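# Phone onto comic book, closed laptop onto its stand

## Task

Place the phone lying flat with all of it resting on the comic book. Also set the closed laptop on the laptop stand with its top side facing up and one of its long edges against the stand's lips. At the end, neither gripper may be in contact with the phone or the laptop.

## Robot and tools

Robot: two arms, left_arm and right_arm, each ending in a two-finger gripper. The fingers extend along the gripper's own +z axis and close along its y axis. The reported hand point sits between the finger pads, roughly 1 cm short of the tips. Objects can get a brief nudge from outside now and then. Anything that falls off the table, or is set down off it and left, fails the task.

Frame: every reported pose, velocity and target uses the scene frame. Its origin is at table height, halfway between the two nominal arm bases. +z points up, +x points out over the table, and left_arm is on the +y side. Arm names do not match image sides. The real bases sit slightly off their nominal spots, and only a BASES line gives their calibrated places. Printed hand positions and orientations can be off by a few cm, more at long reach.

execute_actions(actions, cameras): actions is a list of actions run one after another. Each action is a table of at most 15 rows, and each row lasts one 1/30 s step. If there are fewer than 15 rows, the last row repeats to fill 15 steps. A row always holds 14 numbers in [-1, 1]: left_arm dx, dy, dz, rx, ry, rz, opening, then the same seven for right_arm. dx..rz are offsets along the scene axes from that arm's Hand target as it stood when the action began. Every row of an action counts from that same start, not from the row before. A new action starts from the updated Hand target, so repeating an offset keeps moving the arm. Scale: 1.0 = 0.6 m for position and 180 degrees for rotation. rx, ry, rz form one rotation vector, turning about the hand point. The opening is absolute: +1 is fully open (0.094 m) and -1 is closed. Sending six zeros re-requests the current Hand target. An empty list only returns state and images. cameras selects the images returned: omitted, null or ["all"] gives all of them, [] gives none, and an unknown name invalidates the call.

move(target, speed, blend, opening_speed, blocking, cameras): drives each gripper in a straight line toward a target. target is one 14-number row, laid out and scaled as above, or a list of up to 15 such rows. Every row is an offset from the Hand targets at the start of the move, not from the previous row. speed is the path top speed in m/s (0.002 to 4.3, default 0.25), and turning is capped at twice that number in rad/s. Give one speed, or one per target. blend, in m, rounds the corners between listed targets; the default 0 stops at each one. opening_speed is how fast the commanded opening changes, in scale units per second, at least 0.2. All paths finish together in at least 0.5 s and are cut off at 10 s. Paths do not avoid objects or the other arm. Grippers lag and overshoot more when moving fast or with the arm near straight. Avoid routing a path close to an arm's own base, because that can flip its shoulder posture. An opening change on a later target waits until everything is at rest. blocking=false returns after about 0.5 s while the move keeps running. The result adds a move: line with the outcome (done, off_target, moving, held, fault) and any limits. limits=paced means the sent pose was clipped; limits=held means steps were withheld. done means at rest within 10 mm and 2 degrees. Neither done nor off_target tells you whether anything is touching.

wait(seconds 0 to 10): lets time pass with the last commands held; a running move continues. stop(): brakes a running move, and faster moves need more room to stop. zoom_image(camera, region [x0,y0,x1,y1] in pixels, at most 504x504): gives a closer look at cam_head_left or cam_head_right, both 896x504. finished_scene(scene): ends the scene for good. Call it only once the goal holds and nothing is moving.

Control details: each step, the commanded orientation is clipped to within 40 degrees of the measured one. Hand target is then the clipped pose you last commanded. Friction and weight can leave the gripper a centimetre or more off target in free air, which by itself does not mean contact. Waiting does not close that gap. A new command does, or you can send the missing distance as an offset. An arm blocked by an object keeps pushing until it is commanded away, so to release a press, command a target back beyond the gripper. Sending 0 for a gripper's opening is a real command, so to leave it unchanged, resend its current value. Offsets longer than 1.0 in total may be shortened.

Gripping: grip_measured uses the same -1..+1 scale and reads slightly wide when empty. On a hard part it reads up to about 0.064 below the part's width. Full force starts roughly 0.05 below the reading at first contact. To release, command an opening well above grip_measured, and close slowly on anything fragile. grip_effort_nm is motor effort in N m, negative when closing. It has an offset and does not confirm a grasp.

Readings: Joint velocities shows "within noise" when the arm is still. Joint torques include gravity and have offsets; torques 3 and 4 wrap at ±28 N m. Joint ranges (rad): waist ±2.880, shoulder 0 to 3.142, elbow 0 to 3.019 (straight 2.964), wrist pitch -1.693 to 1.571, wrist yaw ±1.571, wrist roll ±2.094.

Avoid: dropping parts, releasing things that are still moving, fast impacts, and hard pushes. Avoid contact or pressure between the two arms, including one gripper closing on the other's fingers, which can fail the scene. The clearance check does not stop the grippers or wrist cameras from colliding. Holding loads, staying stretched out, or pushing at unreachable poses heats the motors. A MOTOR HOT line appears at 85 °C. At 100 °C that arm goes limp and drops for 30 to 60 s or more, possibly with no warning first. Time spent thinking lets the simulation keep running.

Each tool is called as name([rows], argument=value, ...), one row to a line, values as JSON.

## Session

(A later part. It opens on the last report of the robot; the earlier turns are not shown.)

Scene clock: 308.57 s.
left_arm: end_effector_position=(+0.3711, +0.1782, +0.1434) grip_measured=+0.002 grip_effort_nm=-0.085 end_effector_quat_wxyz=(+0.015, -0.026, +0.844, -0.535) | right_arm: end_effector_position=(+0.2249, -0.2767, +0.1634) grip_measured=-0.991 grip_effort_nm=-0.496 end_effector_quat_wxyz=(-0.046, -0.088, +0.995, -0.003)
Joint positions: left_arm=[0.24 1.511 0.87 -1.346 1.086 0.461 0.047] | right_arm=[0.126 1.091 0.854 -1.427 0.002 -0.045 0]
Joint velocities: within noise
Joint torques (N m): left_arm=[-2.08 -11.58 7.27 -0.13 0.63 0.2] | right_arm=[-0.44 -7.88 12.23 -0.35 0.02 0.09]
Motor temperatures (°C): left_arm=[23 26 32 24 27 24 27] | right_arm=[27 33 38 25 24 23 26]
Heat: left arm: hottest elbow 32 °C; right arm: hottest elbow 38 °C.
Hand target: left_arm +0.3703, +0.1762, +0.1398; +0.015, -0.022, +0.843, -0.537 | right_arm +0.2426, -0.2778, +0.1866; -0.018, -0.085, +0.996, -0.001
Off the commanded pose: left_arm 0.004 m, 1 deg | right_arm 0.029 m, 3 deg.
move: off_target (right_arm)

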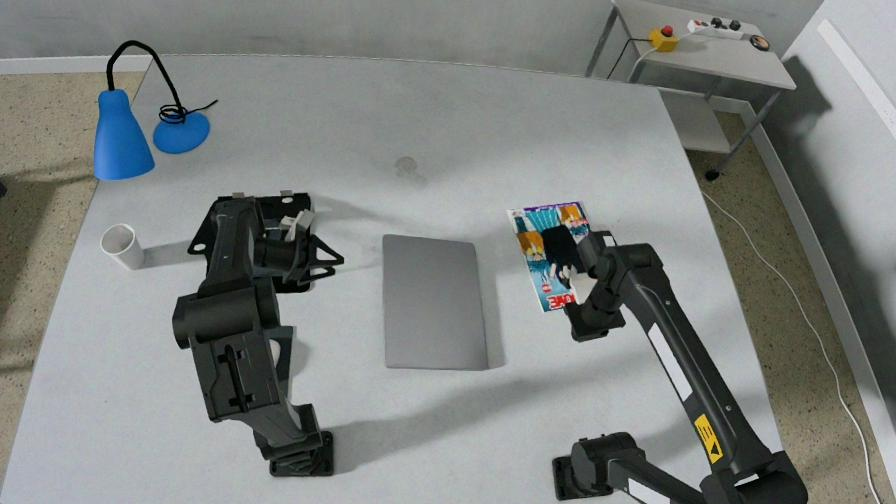

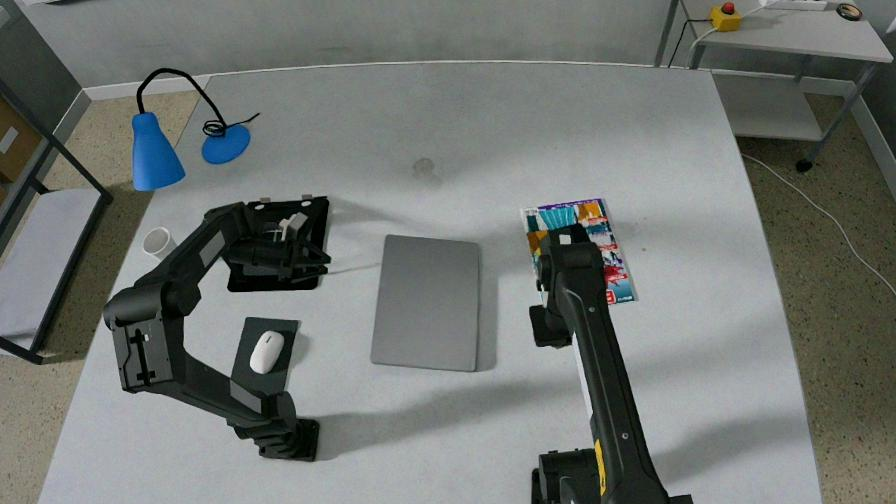

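move([
  [-0.117, -0.04, 0, 0, 0, 0, -0.05, 0, 0, 0, 0, 0, 0, -1],
  [-0.117, -0.04, -0.15, 0, 0, 0, -0.05, 0, 0, 0, 0, 0, 0, -1],
], speed=0.12)

zoom_image(camera="cam_head_left", region=[240, 200, 440, 400])

zoom_image(camera="cam_head_right", region=[240, 200, 440, 400])

Scene clock: 317.23 s.
left_arm: end_effector_position=(+0.3039, +0.1574, +0.0533) grip_measured=-0.048 grip_effort_nm=-0.081 end_effector_quat_wxyz=(+0.024, -0.022, +0.844, -0.535) | right_arm: end_effector_position=(+0.2249, -0.2768, +0.1634) grip_measured=-0.991 grip_effort_nm=-0.491 end_effector_quat_wxyz=(-0.046, -0.088, +0.995, -0.003)
Joint positions: left_arm=[0.233 1.554 0.584 -0.984 1.093 0.445 0.045] | right_arm=[0.126 1.091 0.854 -1.427 0.002 -0.045 0]
Joint velocities: within noise
Joint torques (N m): left_arm=[-3.31 -9 4.51 0.25 0.64 -0.03] | right_arm=[-0.44 -7.94 12.22 -0.32 0.01 0.09]
Motor temperatures (°C): left_arm=[23 26 32 24 27 24 27] | right_arm=[27 33 38 25 24 23 26]
Heat: left arm: hottest elbow 32 °C; right arm: hottest elbow 38 °C.
Hand target: left_arm +0.3001, +0.1522, +0.0499; +0.015, -0.021, +0.843, -0.537 | right_arm +0.2426, -0.2779, +0.1866; -0.018, -0.085, +0.996, -0.001
Off the commanded pose: left_arm 0.007 m, 1 deg | right_arm 0.029 m, 3 deg.
move: off_target (right_arm)

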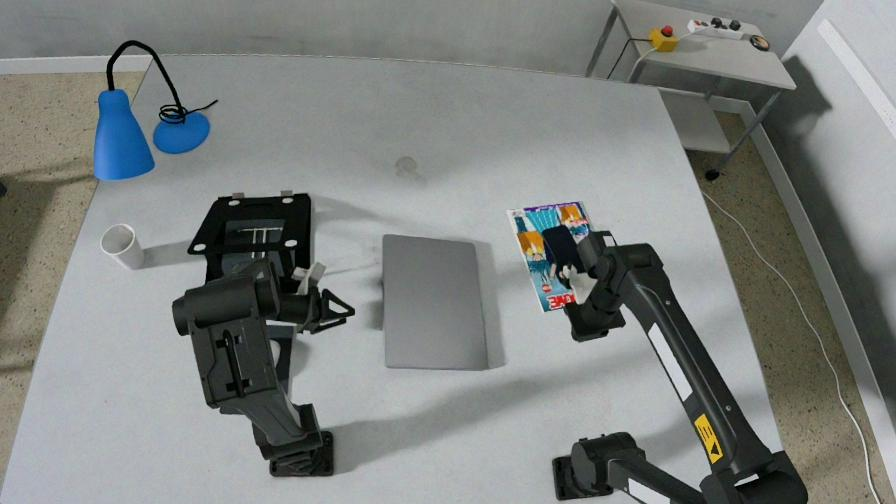

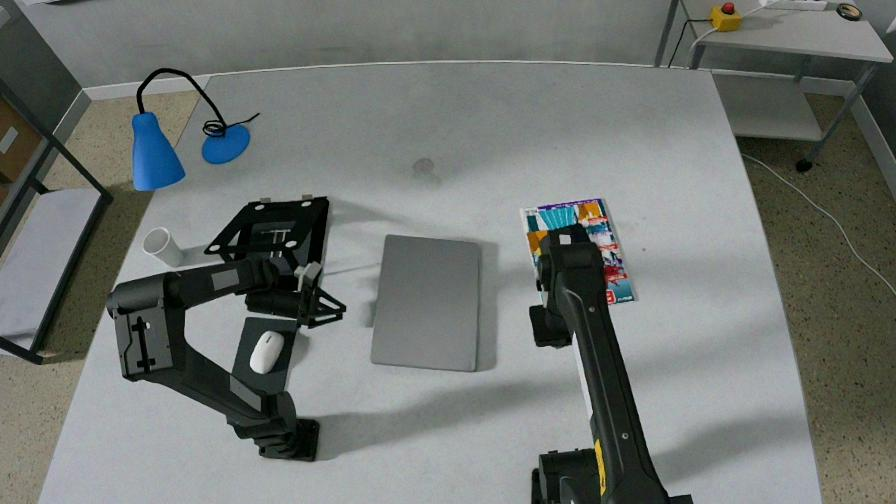

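Scaled by 2.520.

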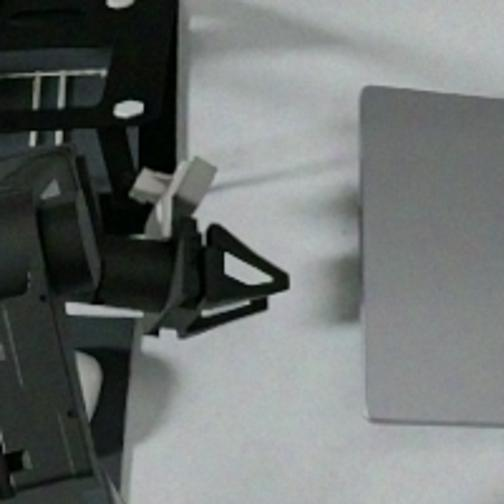

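Scaled by 2.520.

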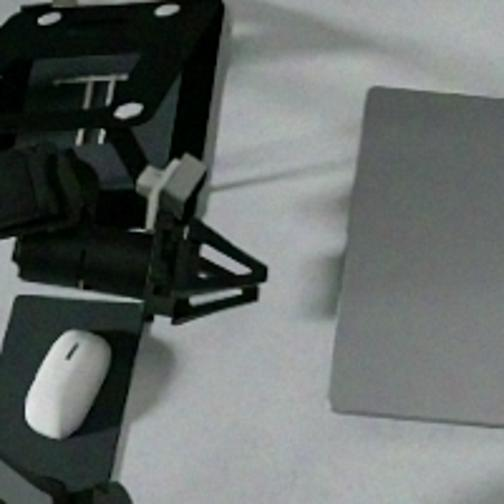

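move([
  [0, -0.06, -0.04, 0, 0, 0, -0.05, 0, 0, 0, 0, 0, 0, -1],
], speed=0.06)

zoom_image(camera="cam_head_left", region=[300, 240, 420, 360])

zoom_image(camera="cam_head_right", region=[300, 240, 420, 360])

Scene clock: 321.87 s.
left_arm: end_effector_position=(+0.3052, +0.1211, +0.0284) grip_measured=-0.048 grip_effort_nm=-0.081 end_effector_quat_wxyz=(+0.022, -0.023, +0.844, -0.536) | right_arm: end_effector_position=(+0.2249, -0.2768, +0.1634) grip_measured=-0.991 grip_effort_nm=-0.501 end_effector_quat_wxyz=(-0.046, -0.088, +0.995, -0.003)
Joint positions: left_arm=[0.1 1.573 0.507 -0.63 1.129 0.153 0.045] | right_arm=[0.126 1.091 0.854 -1.427 0.002 -0.045 0]
Joint velocities: within noise
Joint torques (N m): left_arm=[-2.61 -9.23 4.25 0.49 0.63 -0.06] | right_arm=[-0.5 -8 12.22 -0.35 0.01 0.09]
Motor temperatures (°C): left_arm=[23 26 32 24 27 24 27] | right_arm=[27 33 38 25 24 23 26]
Heat: left arm: hottest elbow 32 °C; right arm: hottest elbow 38 °C.
Hand target: left_arm +0.3002, +0.1162, +0.0259; +0.015, -0.022, +0.843, -0.537 | right_arm +0.2426, -0.2779, +0.1866; -0.018, -0.085, +0.996, -0.001
Off the commanded pose: left_arm 0.007 m, 1 deg | right_arm 0.029 m, 3 deg.
move: off_target (right_arm)

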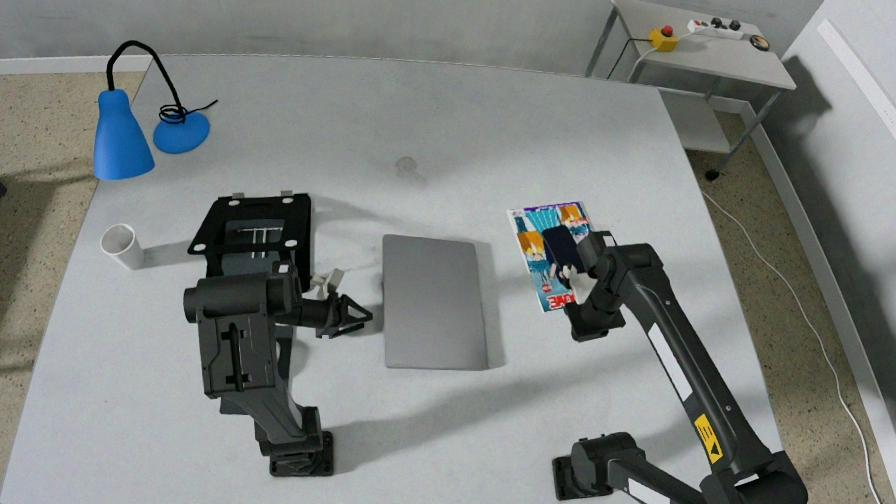

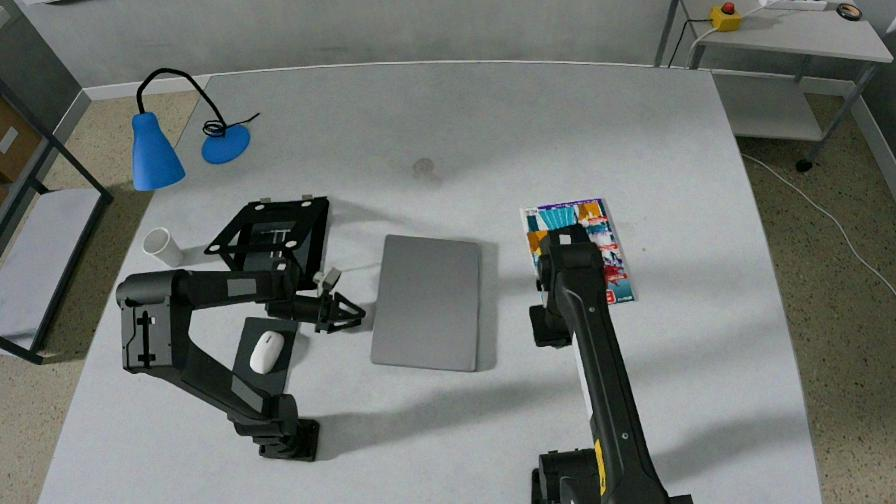

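Scaled by 4.200.

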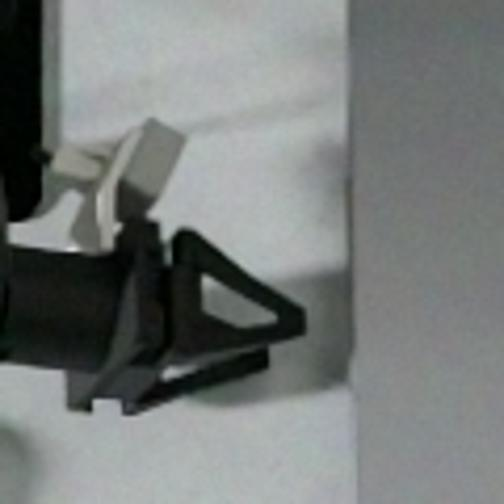

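Scaled by 4.200.

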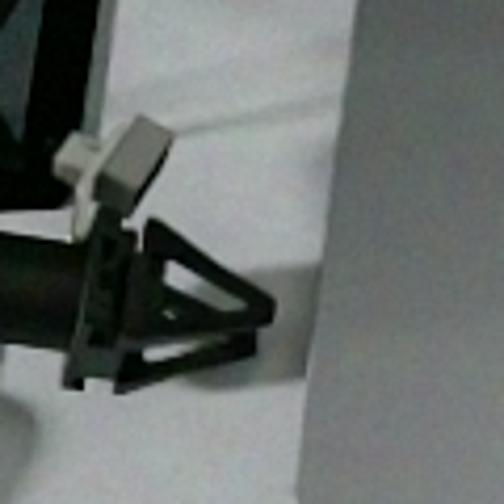

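move([
  [0, -0.06, -0.012, 0, 0, 0, -0.05, 0, 0, 0, 0, 0, 0, -1],
], speed=0.05)

zoom_image(camera="cam_head_left", region=[300, 240, 420, 360])

zoom_image(camera="cam_head_right", region=[300, 240, 420, 360])

Scene clock: 327.53 s.
left_arm: end_effector_position=(+0.3095, +0.0885, +0.0250) grip_measured=-0.049 grip_effort_nm=-0.022 end_effector_quat_wxyz=(+0.026, -0.029, +0.838, -0.545) | right_arm: end_effector_position=(+0.2249, -0.2768, +0.1634) grip_measured=-0.991 grip_effort_nm=-0.491 end_effector_quat_wxyz=(-0.046, -0.088, +0.995, -0.003)
Joint positions: left_arm=[-0.018 1.557 0.446 -0.299 1.148 -0.163 0.045] | right_arm=[0.126 1.091 0.854 -1.427 0.002 -0.045 0]
Joint velocities: within noise
Joint torques (N m): left_arm=[-3.6 -9.47 3.73 1.29 -0.22 0.01] | right_arm=[-0.38 -7.94 12.21 -0.32 0.01 0.09]
Motor temperatures (°C): left_arm=[23 26 31 24 27 24 27] | right_arm=[27 33 39 25 24 23 26]
Heat: left arm: hottest elbow 31 °C; right arm: hottest elbow 39 °C.
Hand target: left_arm +0.3001, +0.0802, +0.0187; +0.015, -0.022, +0.843, -0.537 | right_arm +0.2426, -0.2779, +0.1866; -0.018, -0.085, +0.996, -0.001
Off the commanded pose: left_arm 0.014 m, 2 deg | right_arm 0.029 m, 3 deg.
move: off_target (left_arm, right_arm)

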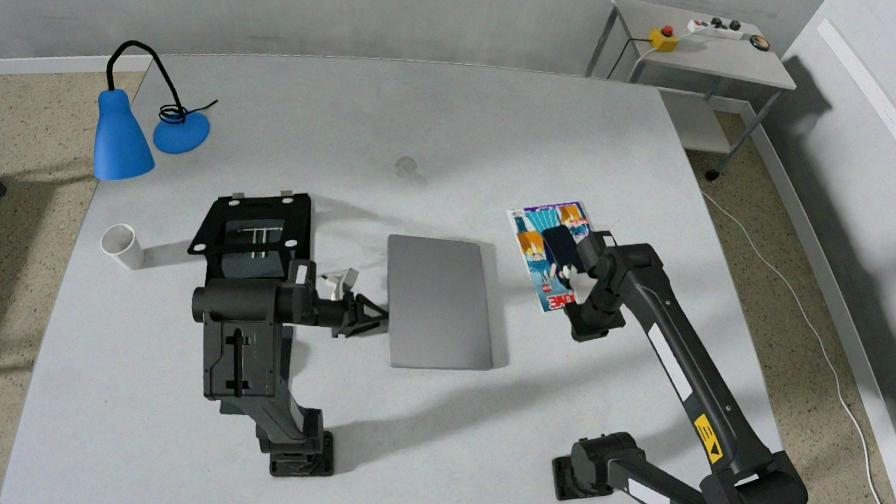

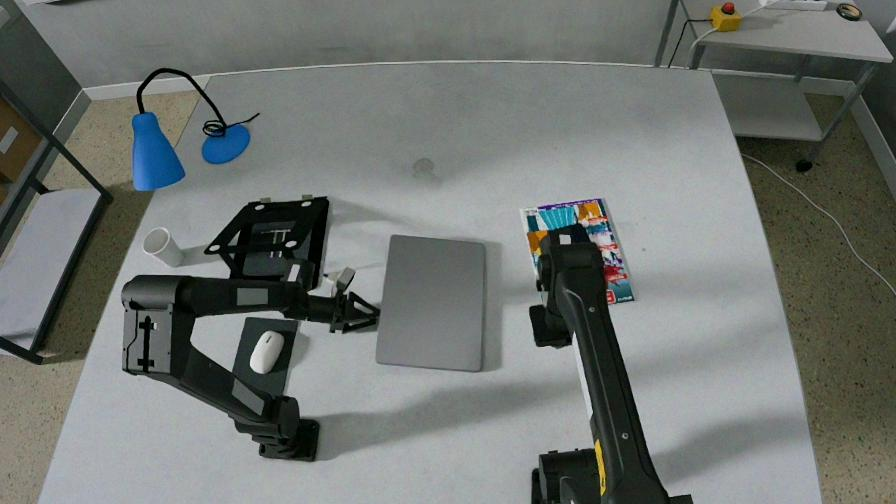

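Scaled by 4.200.

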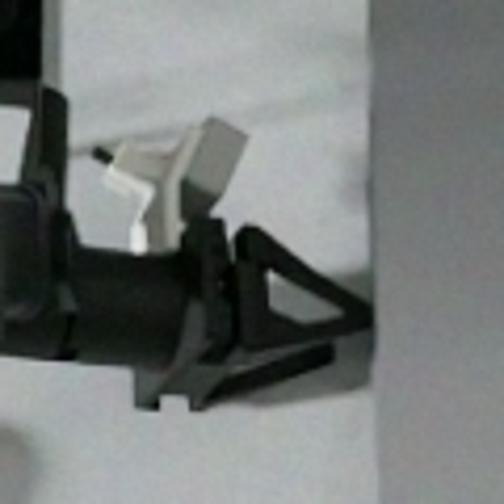

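Scaled by 4.200.

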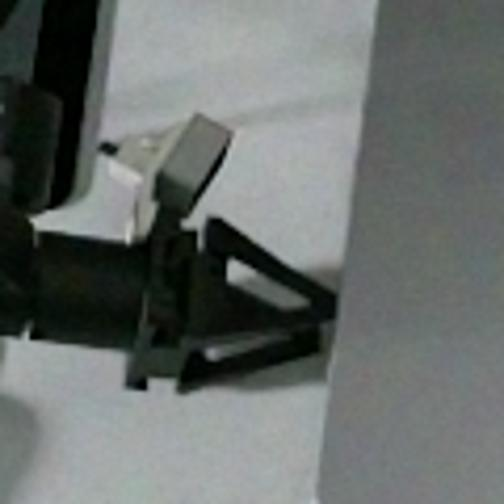

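zoom_image(camera="cam_head_left", region=[340, 280, 410, 350])

zoom_image(camera="cam_head_right", region=[340, 280, 410, 350])

Scaled by 7.200.

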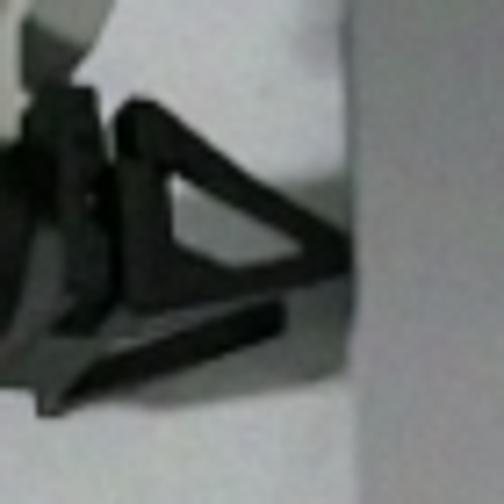

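Scaled by 7.200.

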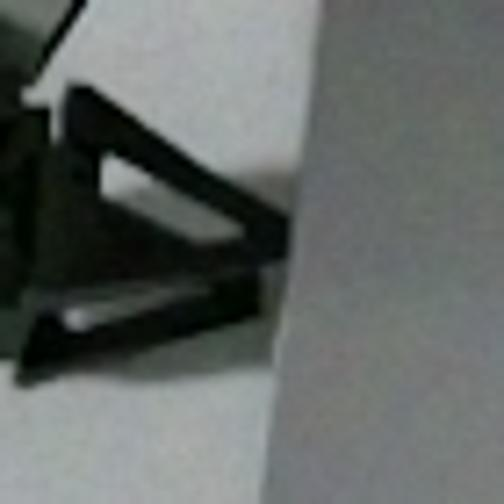

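move([
  [0, 0.04, 0.01, 0, 0, 0, -0.05, 0, 0, 0, 0, 0, 0, -1],
  [0, 0.06, 0.04, 0, 0, 0, 0.3, 0, 0, 0, 0, 0, 0, -1],
], speed=0.08)

zoom_image(camera="cam_head_left", region=[320, 270, 410, 360])

zoom_image(camera="cam_head_right", region=[320, 270, 410, 360])

Scene clock: 344.20 s.
left_arm: end_effector_position=(+0.2800, +0.1103, +0.0340) grip_measured=+0.297 grip_effort_nm=0.129 end_effector_quat_wxyz=(-0.007, -0.030, +0.842, -0.539) | right_arm: end_effector_position=(+0.2249, -0.2768, +0.1634) grip_measured=-0.991 grip_effort_nm=-0.496 end_effector_quat_wxyz=(-0.046, -0.088, +0.995, -0.003)
Joint positions: left_arm=[0.069 1.524 0.465 -0.674 1.133 0.131 0.061] | right_arm=[0.126 1.091 0.854 -1.427 0.002 -0.045 0]
Joint velocities: within noise
Joint torques (N m): left_arm=[-1.03 -9.52 8.69 -0.43 0.44 0.12] | right_arm=[-0.38 -8 12.22 -0.32 0.01 0.1]
Motor temperatures (°C): left_arm=[23 26 31 24 27 24 27] | right_arm=[27 33 39 25 24 23 26]
Heat: left arm: hottest elbow 31 °C; right arm: hottest elbow 39 °C.
Hand target: left_arm +0.3001, +0.1162, +0.0427; +0.015, -0.022, +0.843, -0.537 | right_arm +0.2426, -0.2779, +0.1866; -0.018, -0.085, +0.996, -0.001
Off the commanded pose: left_arm 0.023 m, 3 deg | right_arm 0.029 m, 3 deg.
move: off_target (left_arm, right_arm); target 2's new opening was sent with left_arm's hand 0.023 m and 3 deg from that target

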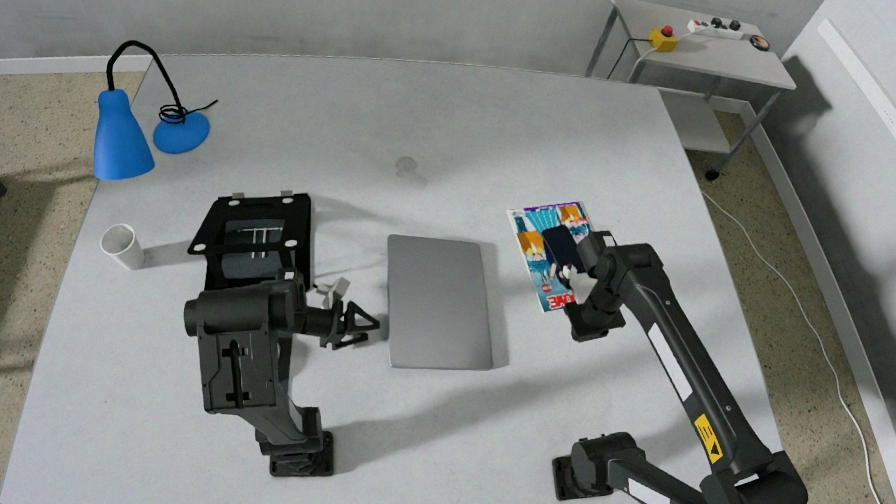

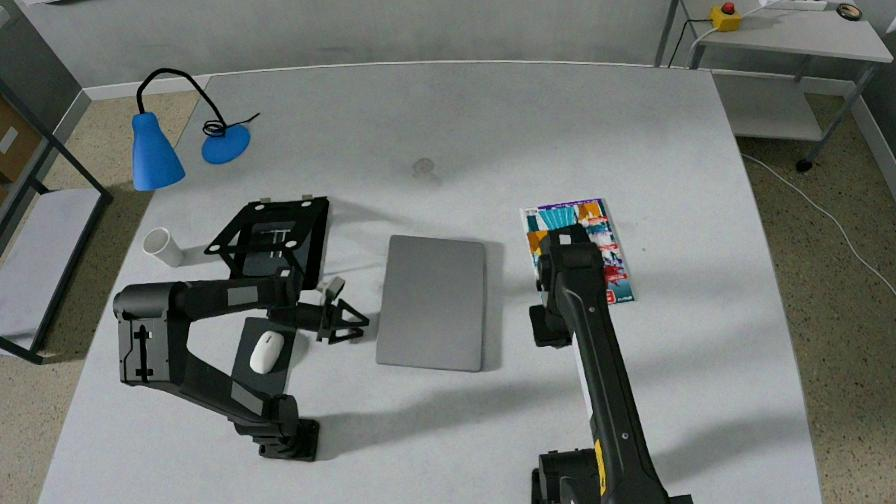

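Scaled by 5.600.

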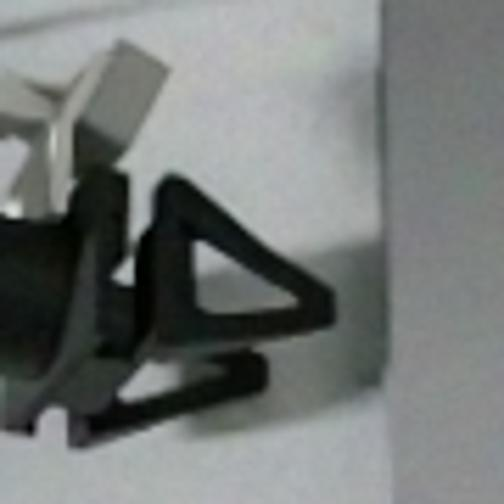

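Scaled by 5.600.

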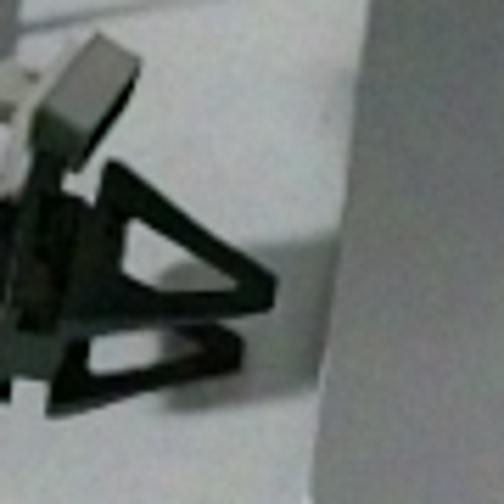

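move([
  [0.02, -0.04, 0.0, 0, 0, 0, 0.3, 0, 0, 0, 0, 0, 0, -1],
], speed=0.05)

zoom_image(camera="cam_head_left", region=[330, 270, 420, 360])

zoom_image(camera="cam_head_right", region=[330, 270, 420, 360])

Scene clock: 348.63 s.
left_arm: end_effector_position=(+0.2964, +0.0958, +0.0333) grip_measured=+0.298 grip_effort_nm=0.129 end_effector_quat_wxyz=(-0.004, -0.040, +0.842, -0.538) | right_arm: end_effector_position=(+0.2249, -0.2768, +0.1634) grip_measured=-0.991 grip_effort_nm=-0.496 end_effector_quat_wxyz=(-0.046, -0.088, +0.995, -0.003)
Joint positions: left_arm=[0.008 1.522 0.465 -0.505 1.137 -0.065 0.061] | right_arm=[0.126 1.091 0.854 -1.427 0.002 -0.045 0]
Joint velocities: within noise
Joint torques (N m): left_arm=[-2.43 -9.99 8.05 0.8 0.46 -0.03] | right_arm=[-0.44 -7.94 12.22 -0.35 0.02 0.09]
Motor temperatures (°C): left_arm=[23 26 31 24 27 24 27] | right_arm=[27 33 40 25 24 23 26]
Heat: left arm: hottest elbow 31 °C; right arm: hottest elbow 40 °C.
Hand target: left_arm +0.3122, +0.0922, +0.0427; +0.015, -0.021, +0.843, -0.537 | right_arm +0.2426, -0.2779, +0.1866; -0.018, -0.085, +0.996, -0.001
Off the commanded pose: left_arm 0.019 m, 3 deg | right_arm 0.029 m, 3 deg.
move: off_target (left_arm, right_arm)

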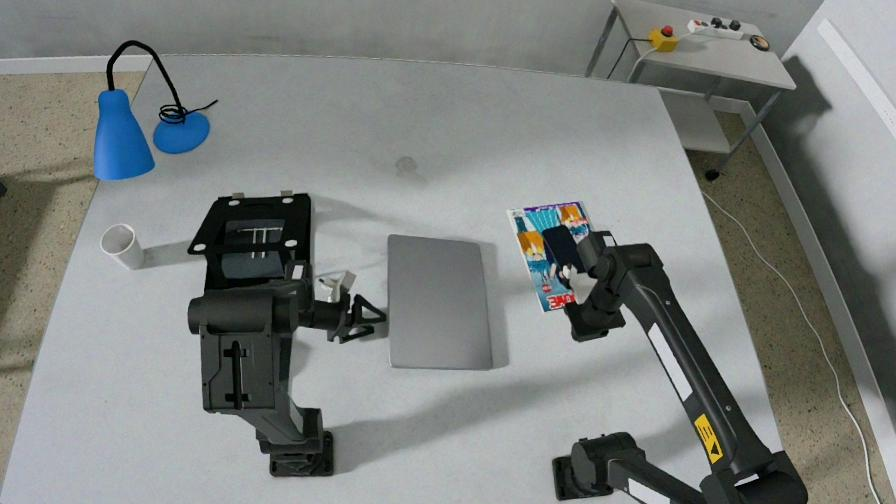

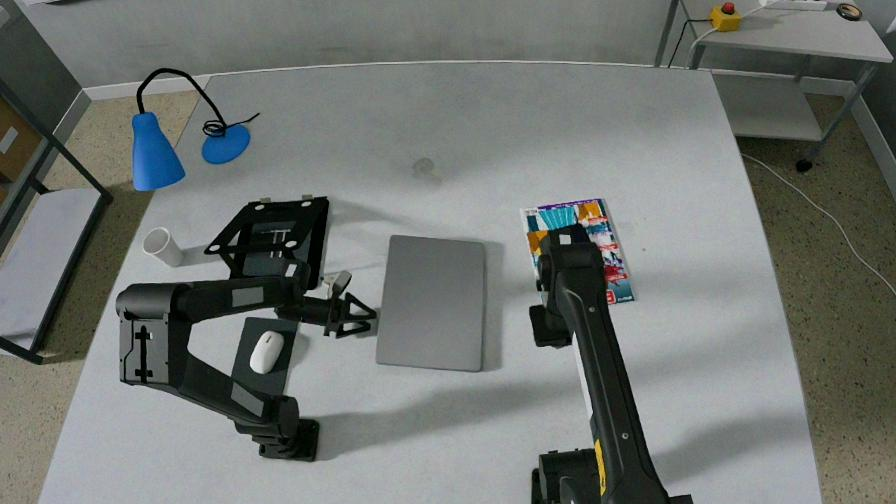

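Scaled by 5.600.

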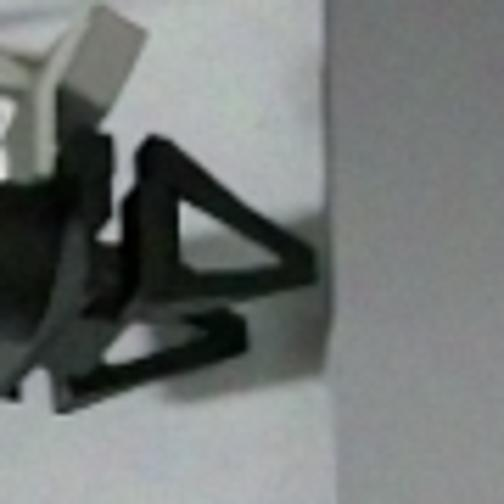

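Scaled by 5.600.

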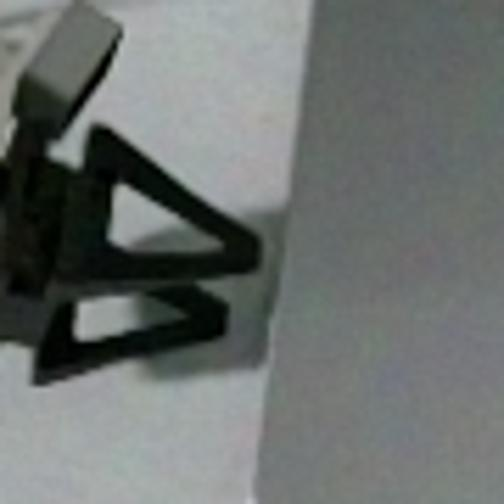

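move([
  [0.01, -0.05, 0.0, 0, 0, 0, 0.3, 0, 0, 0, 0, 0, 0, -1],
], speed=0.05)

zoom_image(camera="cam_head_left", region=[330, 270, 420, 360])

zoom_image(camera="cam_head_right", region=[330, 270, 420, 360])

Scene clock: 353.70 s.
left_arm: end_effector_position=(+0.3149, +0.0669, +0.0366) grip_measured=+0.298 grip_effort_nm=0.134 end_effector_quat_wxyz=(+0.005, -0.034, +0.843, -0.537) | right_arm: end_effector_position=(+0.2249, -0.2768, +0.1634) grip_measured=-0.991 grip_effort_nm=-0.491 end_effector_quat_wxyz=(-0.046, -0.088, +0.995, -0.003)
Joint positions: left_arm=[-0.101 1.515 0.465 -0.266 1.117 -0.312 0.061] | right_arm=[0.126 1.091 0.854 -1.427 0.002 -0.045 0]
Joint velocities: within noise
Joint torques (N m): left_arm=[-2.78 -11.69 6.22 1.2 0.39 -0.08] | right_arm=[-0.32 -8 12.22 -0.35 0.02 0.09]
Motor temperatures (°C): left_arm=[23 26 31 24 27 24 27] | right_arm=[27 32 40 25 24 23 26]
Heat: left arm: hottest elbow 31 °C; right arm: hottest elbow 40 °C.
Hand target: left_arm +0.3181, +0.0622, +0.0427; +0.015, -0.022, +0.843, -0.537 | right_arm +0.2426, -0.2779, +0.1866; -0.018, -0.085, +0.996, -0.001
Off the commanded pose: left_arm 0.008 m, 2 deg | right_arm 0.029 m, 3 deg.
move: off_target (right_arm)

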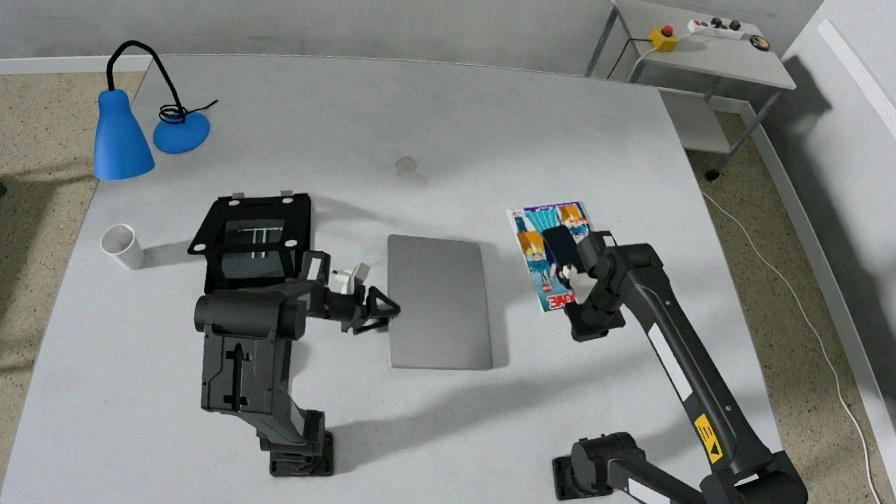

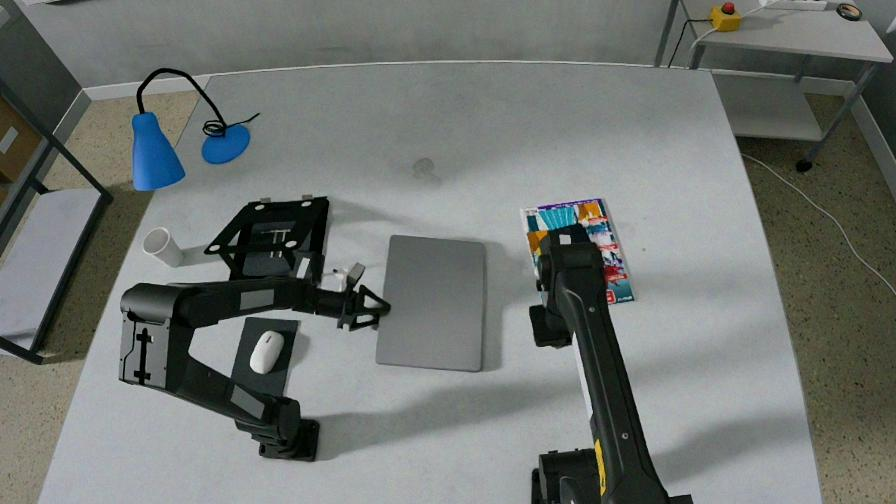

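Scaled by 5.600.

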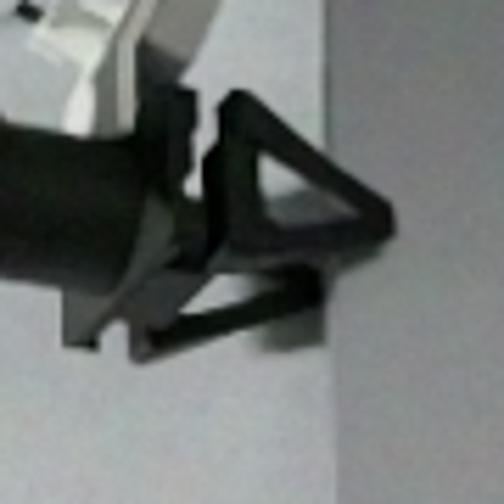

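Scaled by 5.600.

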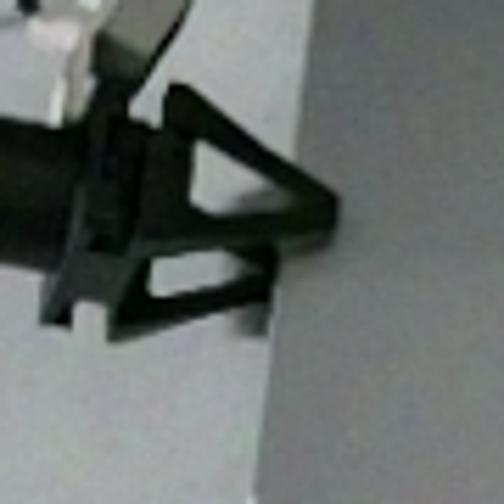

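move([
  [0.0, -0.05, 0.0, 0, 0, 0, 0.3, 0, 0, 0, 0, 0, 0, -1],
], speed=0.05)

zoom_image(camera="cam_head_left", region=[330, 270, 420, 360])

zoom_image(camera="cam_head_right", region=[330, 270, 420, 360])

Scene clock: 357.77 s.
left_arm: end_effector_position=(+0.3216, +0.0364, +0.0393) grip_measured=+0.298 grip_effort_nm=0.129 end_effector_quat_wxyz=(+0.011, -0.030, +0.844, -0.536) | right_arm: end_effector_position=(+0.2249, -0.2768, +0.1634) grip_measured=-0.991 grip_effort_nm=-0.496 end_effector_quat_wxyz=(-0.046, -0.088, +0.995, -0.003)
Joint positions: left_arm=[-0.206 1.514 0.452 -0.052 1.077 -0.524 0.061] | right_arm=[0.126 1.091 0.854 -1.427 0.002 -0.045 0]
Joint velocities: within noise
Joint torques (N m): left_arm=[-2.78 -10.52 5.11 1.54 0.36 0] | right_arm=[-0.5 -8 12.22 -0.34 0.02 0.09]
Motor temperatures (°C): left_arm=[23 26 31 24 27 24 27] | right_arm=[27 32 40 25 24 23 26]
Heat: left arm: hottest elbow 31 °C; right arm: hottest elbow 40 °C.
Hand target: left_arm +0.3181, +0.0322, +0.0426; +0.015, -0.022, +0.843, -0.537 | right_arm +0.2426, -0.2779, +0.1866; -0.018, -0.085, +0.996, -0.001
Off the commanded pose: left_arm 0.006 m, 1 deg | right_arm 0.029 m, 3 deg.
move: off_target (right_arm)

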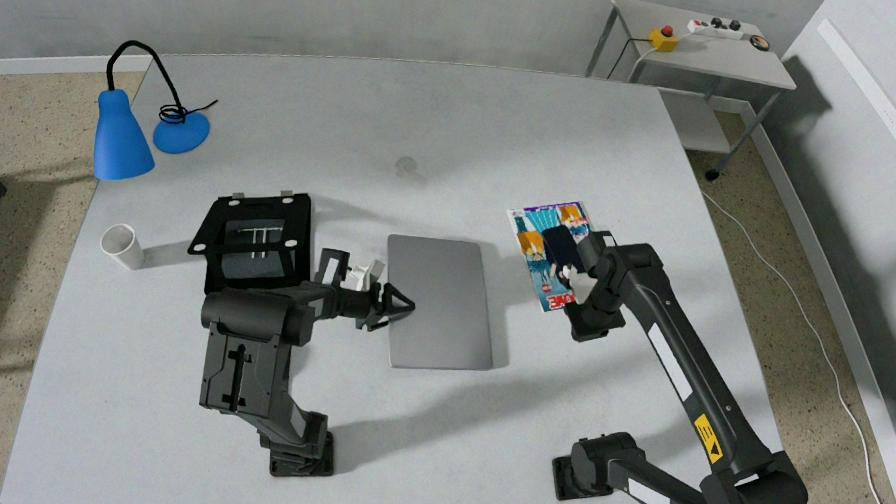

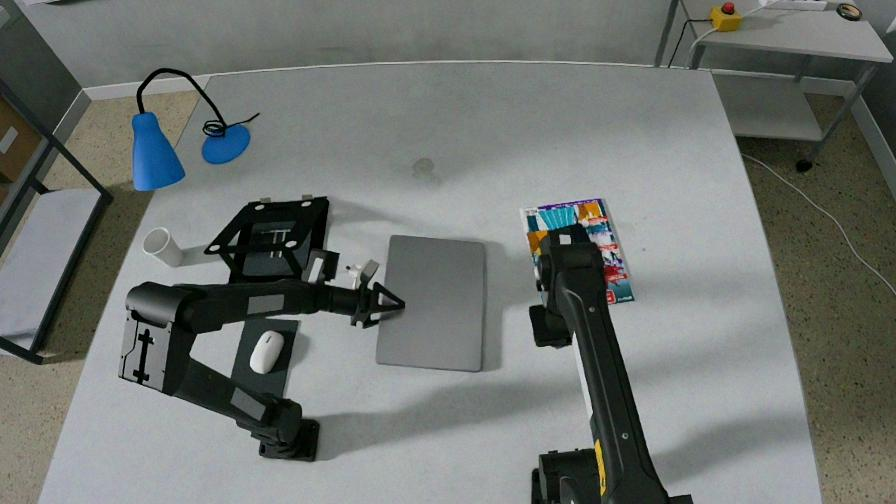

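Scaled by 5.600.

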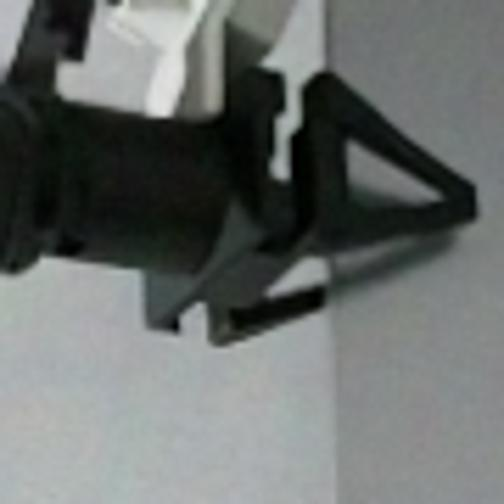

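Scaled by 5.600.

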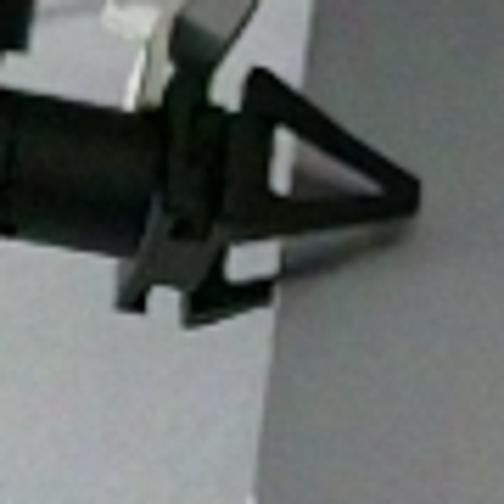

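move([
  [0.07, 0.0, 0.0, 0, 0, 0, 0.3, 0, 0, 0, 0, 0, 0, -1],
], speed=0.05)

zoom_image(camera="cam_head_left", region=[300, 220, 500, 380])

zoom_image(camera="cam_head_right", region=[300, 220, 500, 380])

Scene clock: 367.60 s.
left_arm: end_effector_position=(+0.3400, +0.0327, +0.0357) grip_measured=+0.298 grip_effort_nm=0.129 end_effector_quat_wxyz=(+0.002, -0.028, +0.845, -0.534) | right_arm: end_effector_position=(+0.2249, -0.2768, +0.1634) grip_measured=-0.991 grip_effort_nm=-0.496 end_effector_quat_wxyz=(-0.046, -0.088, +0.995, -0.003)
Joint positions: left_arm=[-0.206 1.571 0.517 -0.097 1.081 -0.497 0.061] | right_arm=[0.126 1.091 0.854 -1.427 0.002 -0.045 0]
Joint velocities: within noise
Joint torques (N m): left_arm=[0.26 -9.7 9.77 0.57 0.57 0.13] | right_arm=[-0.38 -7.94 12.22 -0.32 0.02 0.09]
Motor temperatures (°C): left_arm=[23 26 31 24 27 24 27] | right_arm=[27 32 41 25 24 23 26]
Heat: left arm: hottest elbow 31 °C; right arm: hottest elbow 41 °C.
Hand target: left_arm +0.3602, +0.0322, +0.0427; +0.015, -0.022, +0.843, -0.537 | right_arm +0.2426, -0.2779, +0.1866; -0.018, -0.085, +0.996, -0.001
Off the commanded pose: left_arm 0.021 m, 2 deg | right_arm 0.029 m, 3 deg.
move: off_target (left_arm, right_arm)

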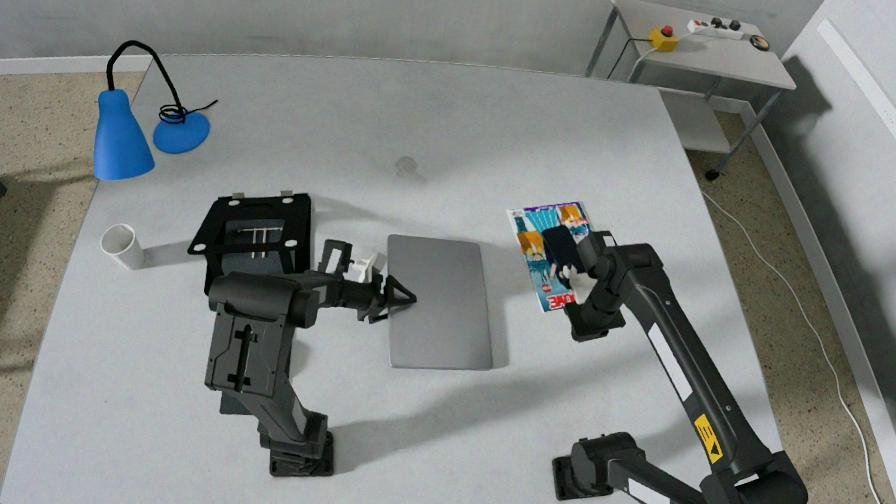

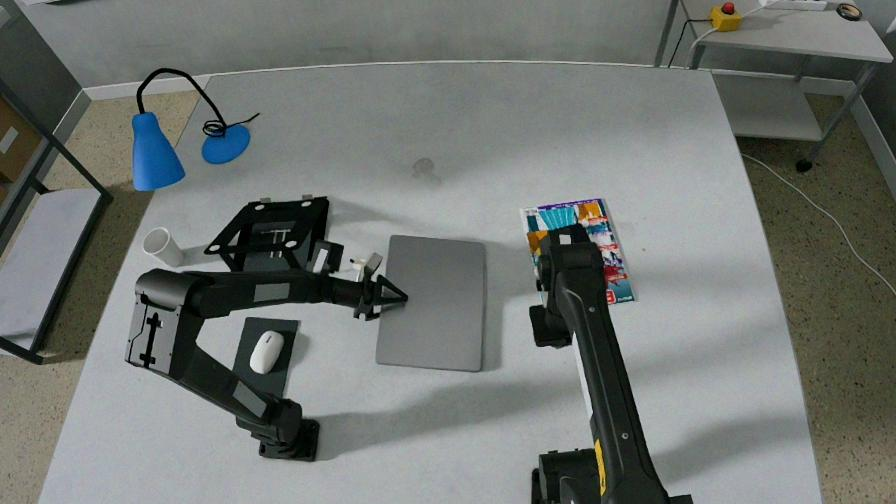

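Scaled by 2.520.

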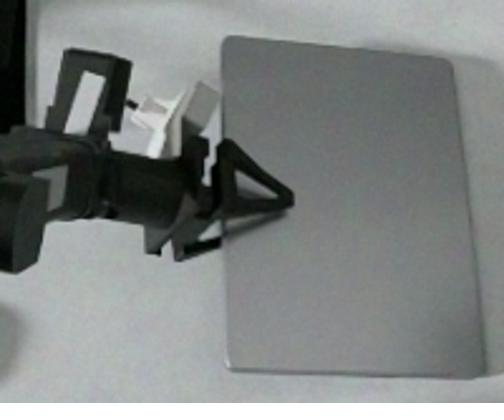

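Scaled by 2.520.

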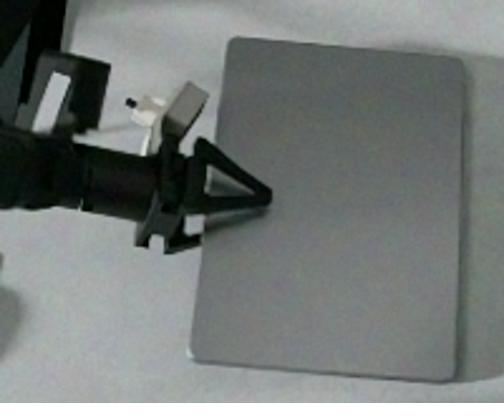

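move([
  [-0.012, 0.0, 0.0, 0, 0, 0, -0.2, 0, 0, 0, 0, 0, 0, -1],
], speed=0.05, opening_speed=0.4)

zoom_image(camera="cam_head_left", region=[300, 220, 500, 380])

zoom_image(camera="cam_head_right", region=[300, 220, 500, 380])

Scene clock: 372.57 s.
left_arm: end_effector_position=(+0.3400, +0.0327, +0.0356) grip_measured=-0.197 grip_effort_nm=-0.081 end_effector_quat_wxyz=(+0.002, -0.028, +0.845, -0.534) | right_arm: end_effector_position=(+0.2249, -0.2768, +0.1634) grip_measured=-0.991 grip_effort_nm=-0.496 end_effector_quat_wxyz=(-0.046, -0.088, +0.995, -0.003)
Joint positions: left_arm=[-0.206 1.571 0.517 -0.098 1.081 -0.497 0.038] | right_arm=[0.126 1.091 0.854 -1.427 0.002 -0.045 0]
Joint velocities: within noise
Joint torques (N m): left_arm=[-1.26 -11.46 8.21 0.96 0.58 0.06] | right_arm=[-0.44 -7.94 12.23 -0.34 0.02 0.09]
Motor temperatures (°C): left_arm=[23 26 31 24 27 24 27] | right_arm=[27 32 41 25 24 23 26]
Heat: left arm: hottest elbow 31 °C; right arm: hottest elbow 41 °C.
Hand target: left_arm +0.3530, +0.0322, +0.0427; +0.015, -0.022, +0.843, -0.537 | right_arm +0.2426, -0.2779, +0.1866; -0.018, -0.085, +0.996, -0.001
Off the commanded pose: left_arm 0.015 m, 2 deg | right_arm 0.029 m, 3 deg.
move: off_target (left_arm, right_arm)

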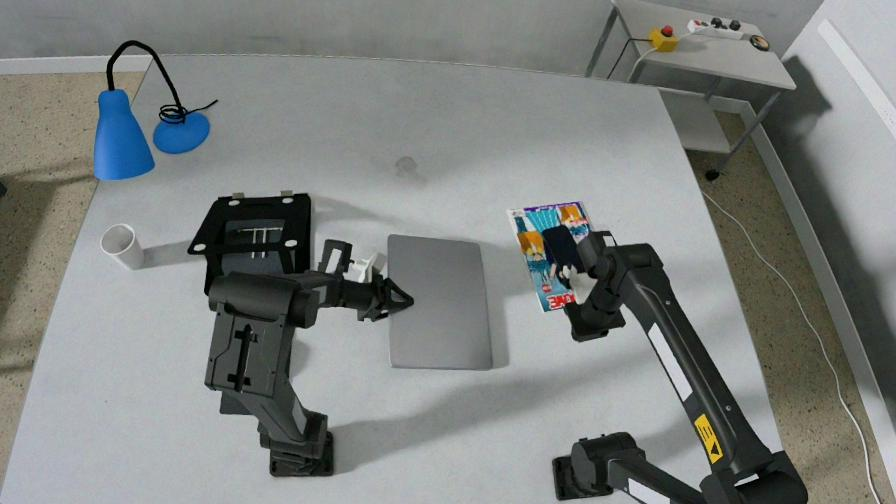

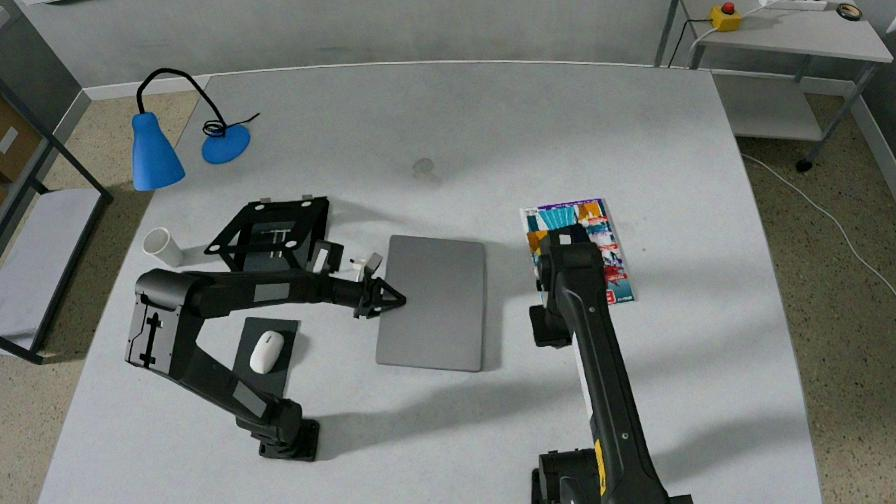

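Scaled by 2.520.

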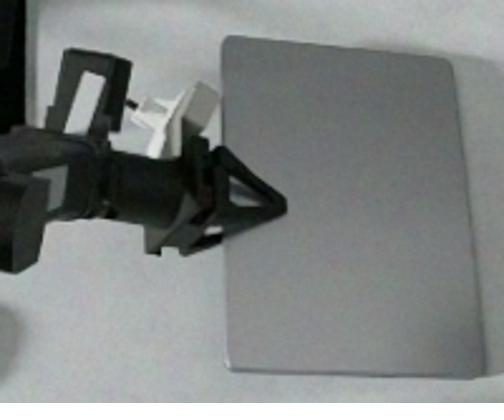

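Scaled by 2.520.

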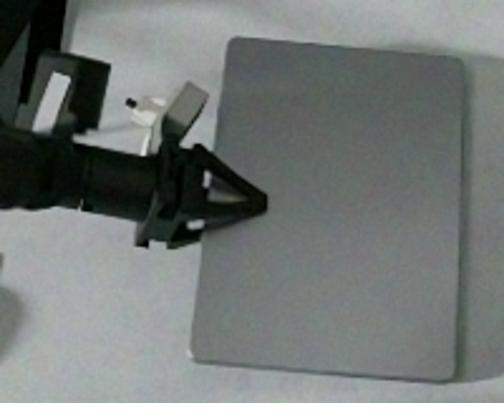

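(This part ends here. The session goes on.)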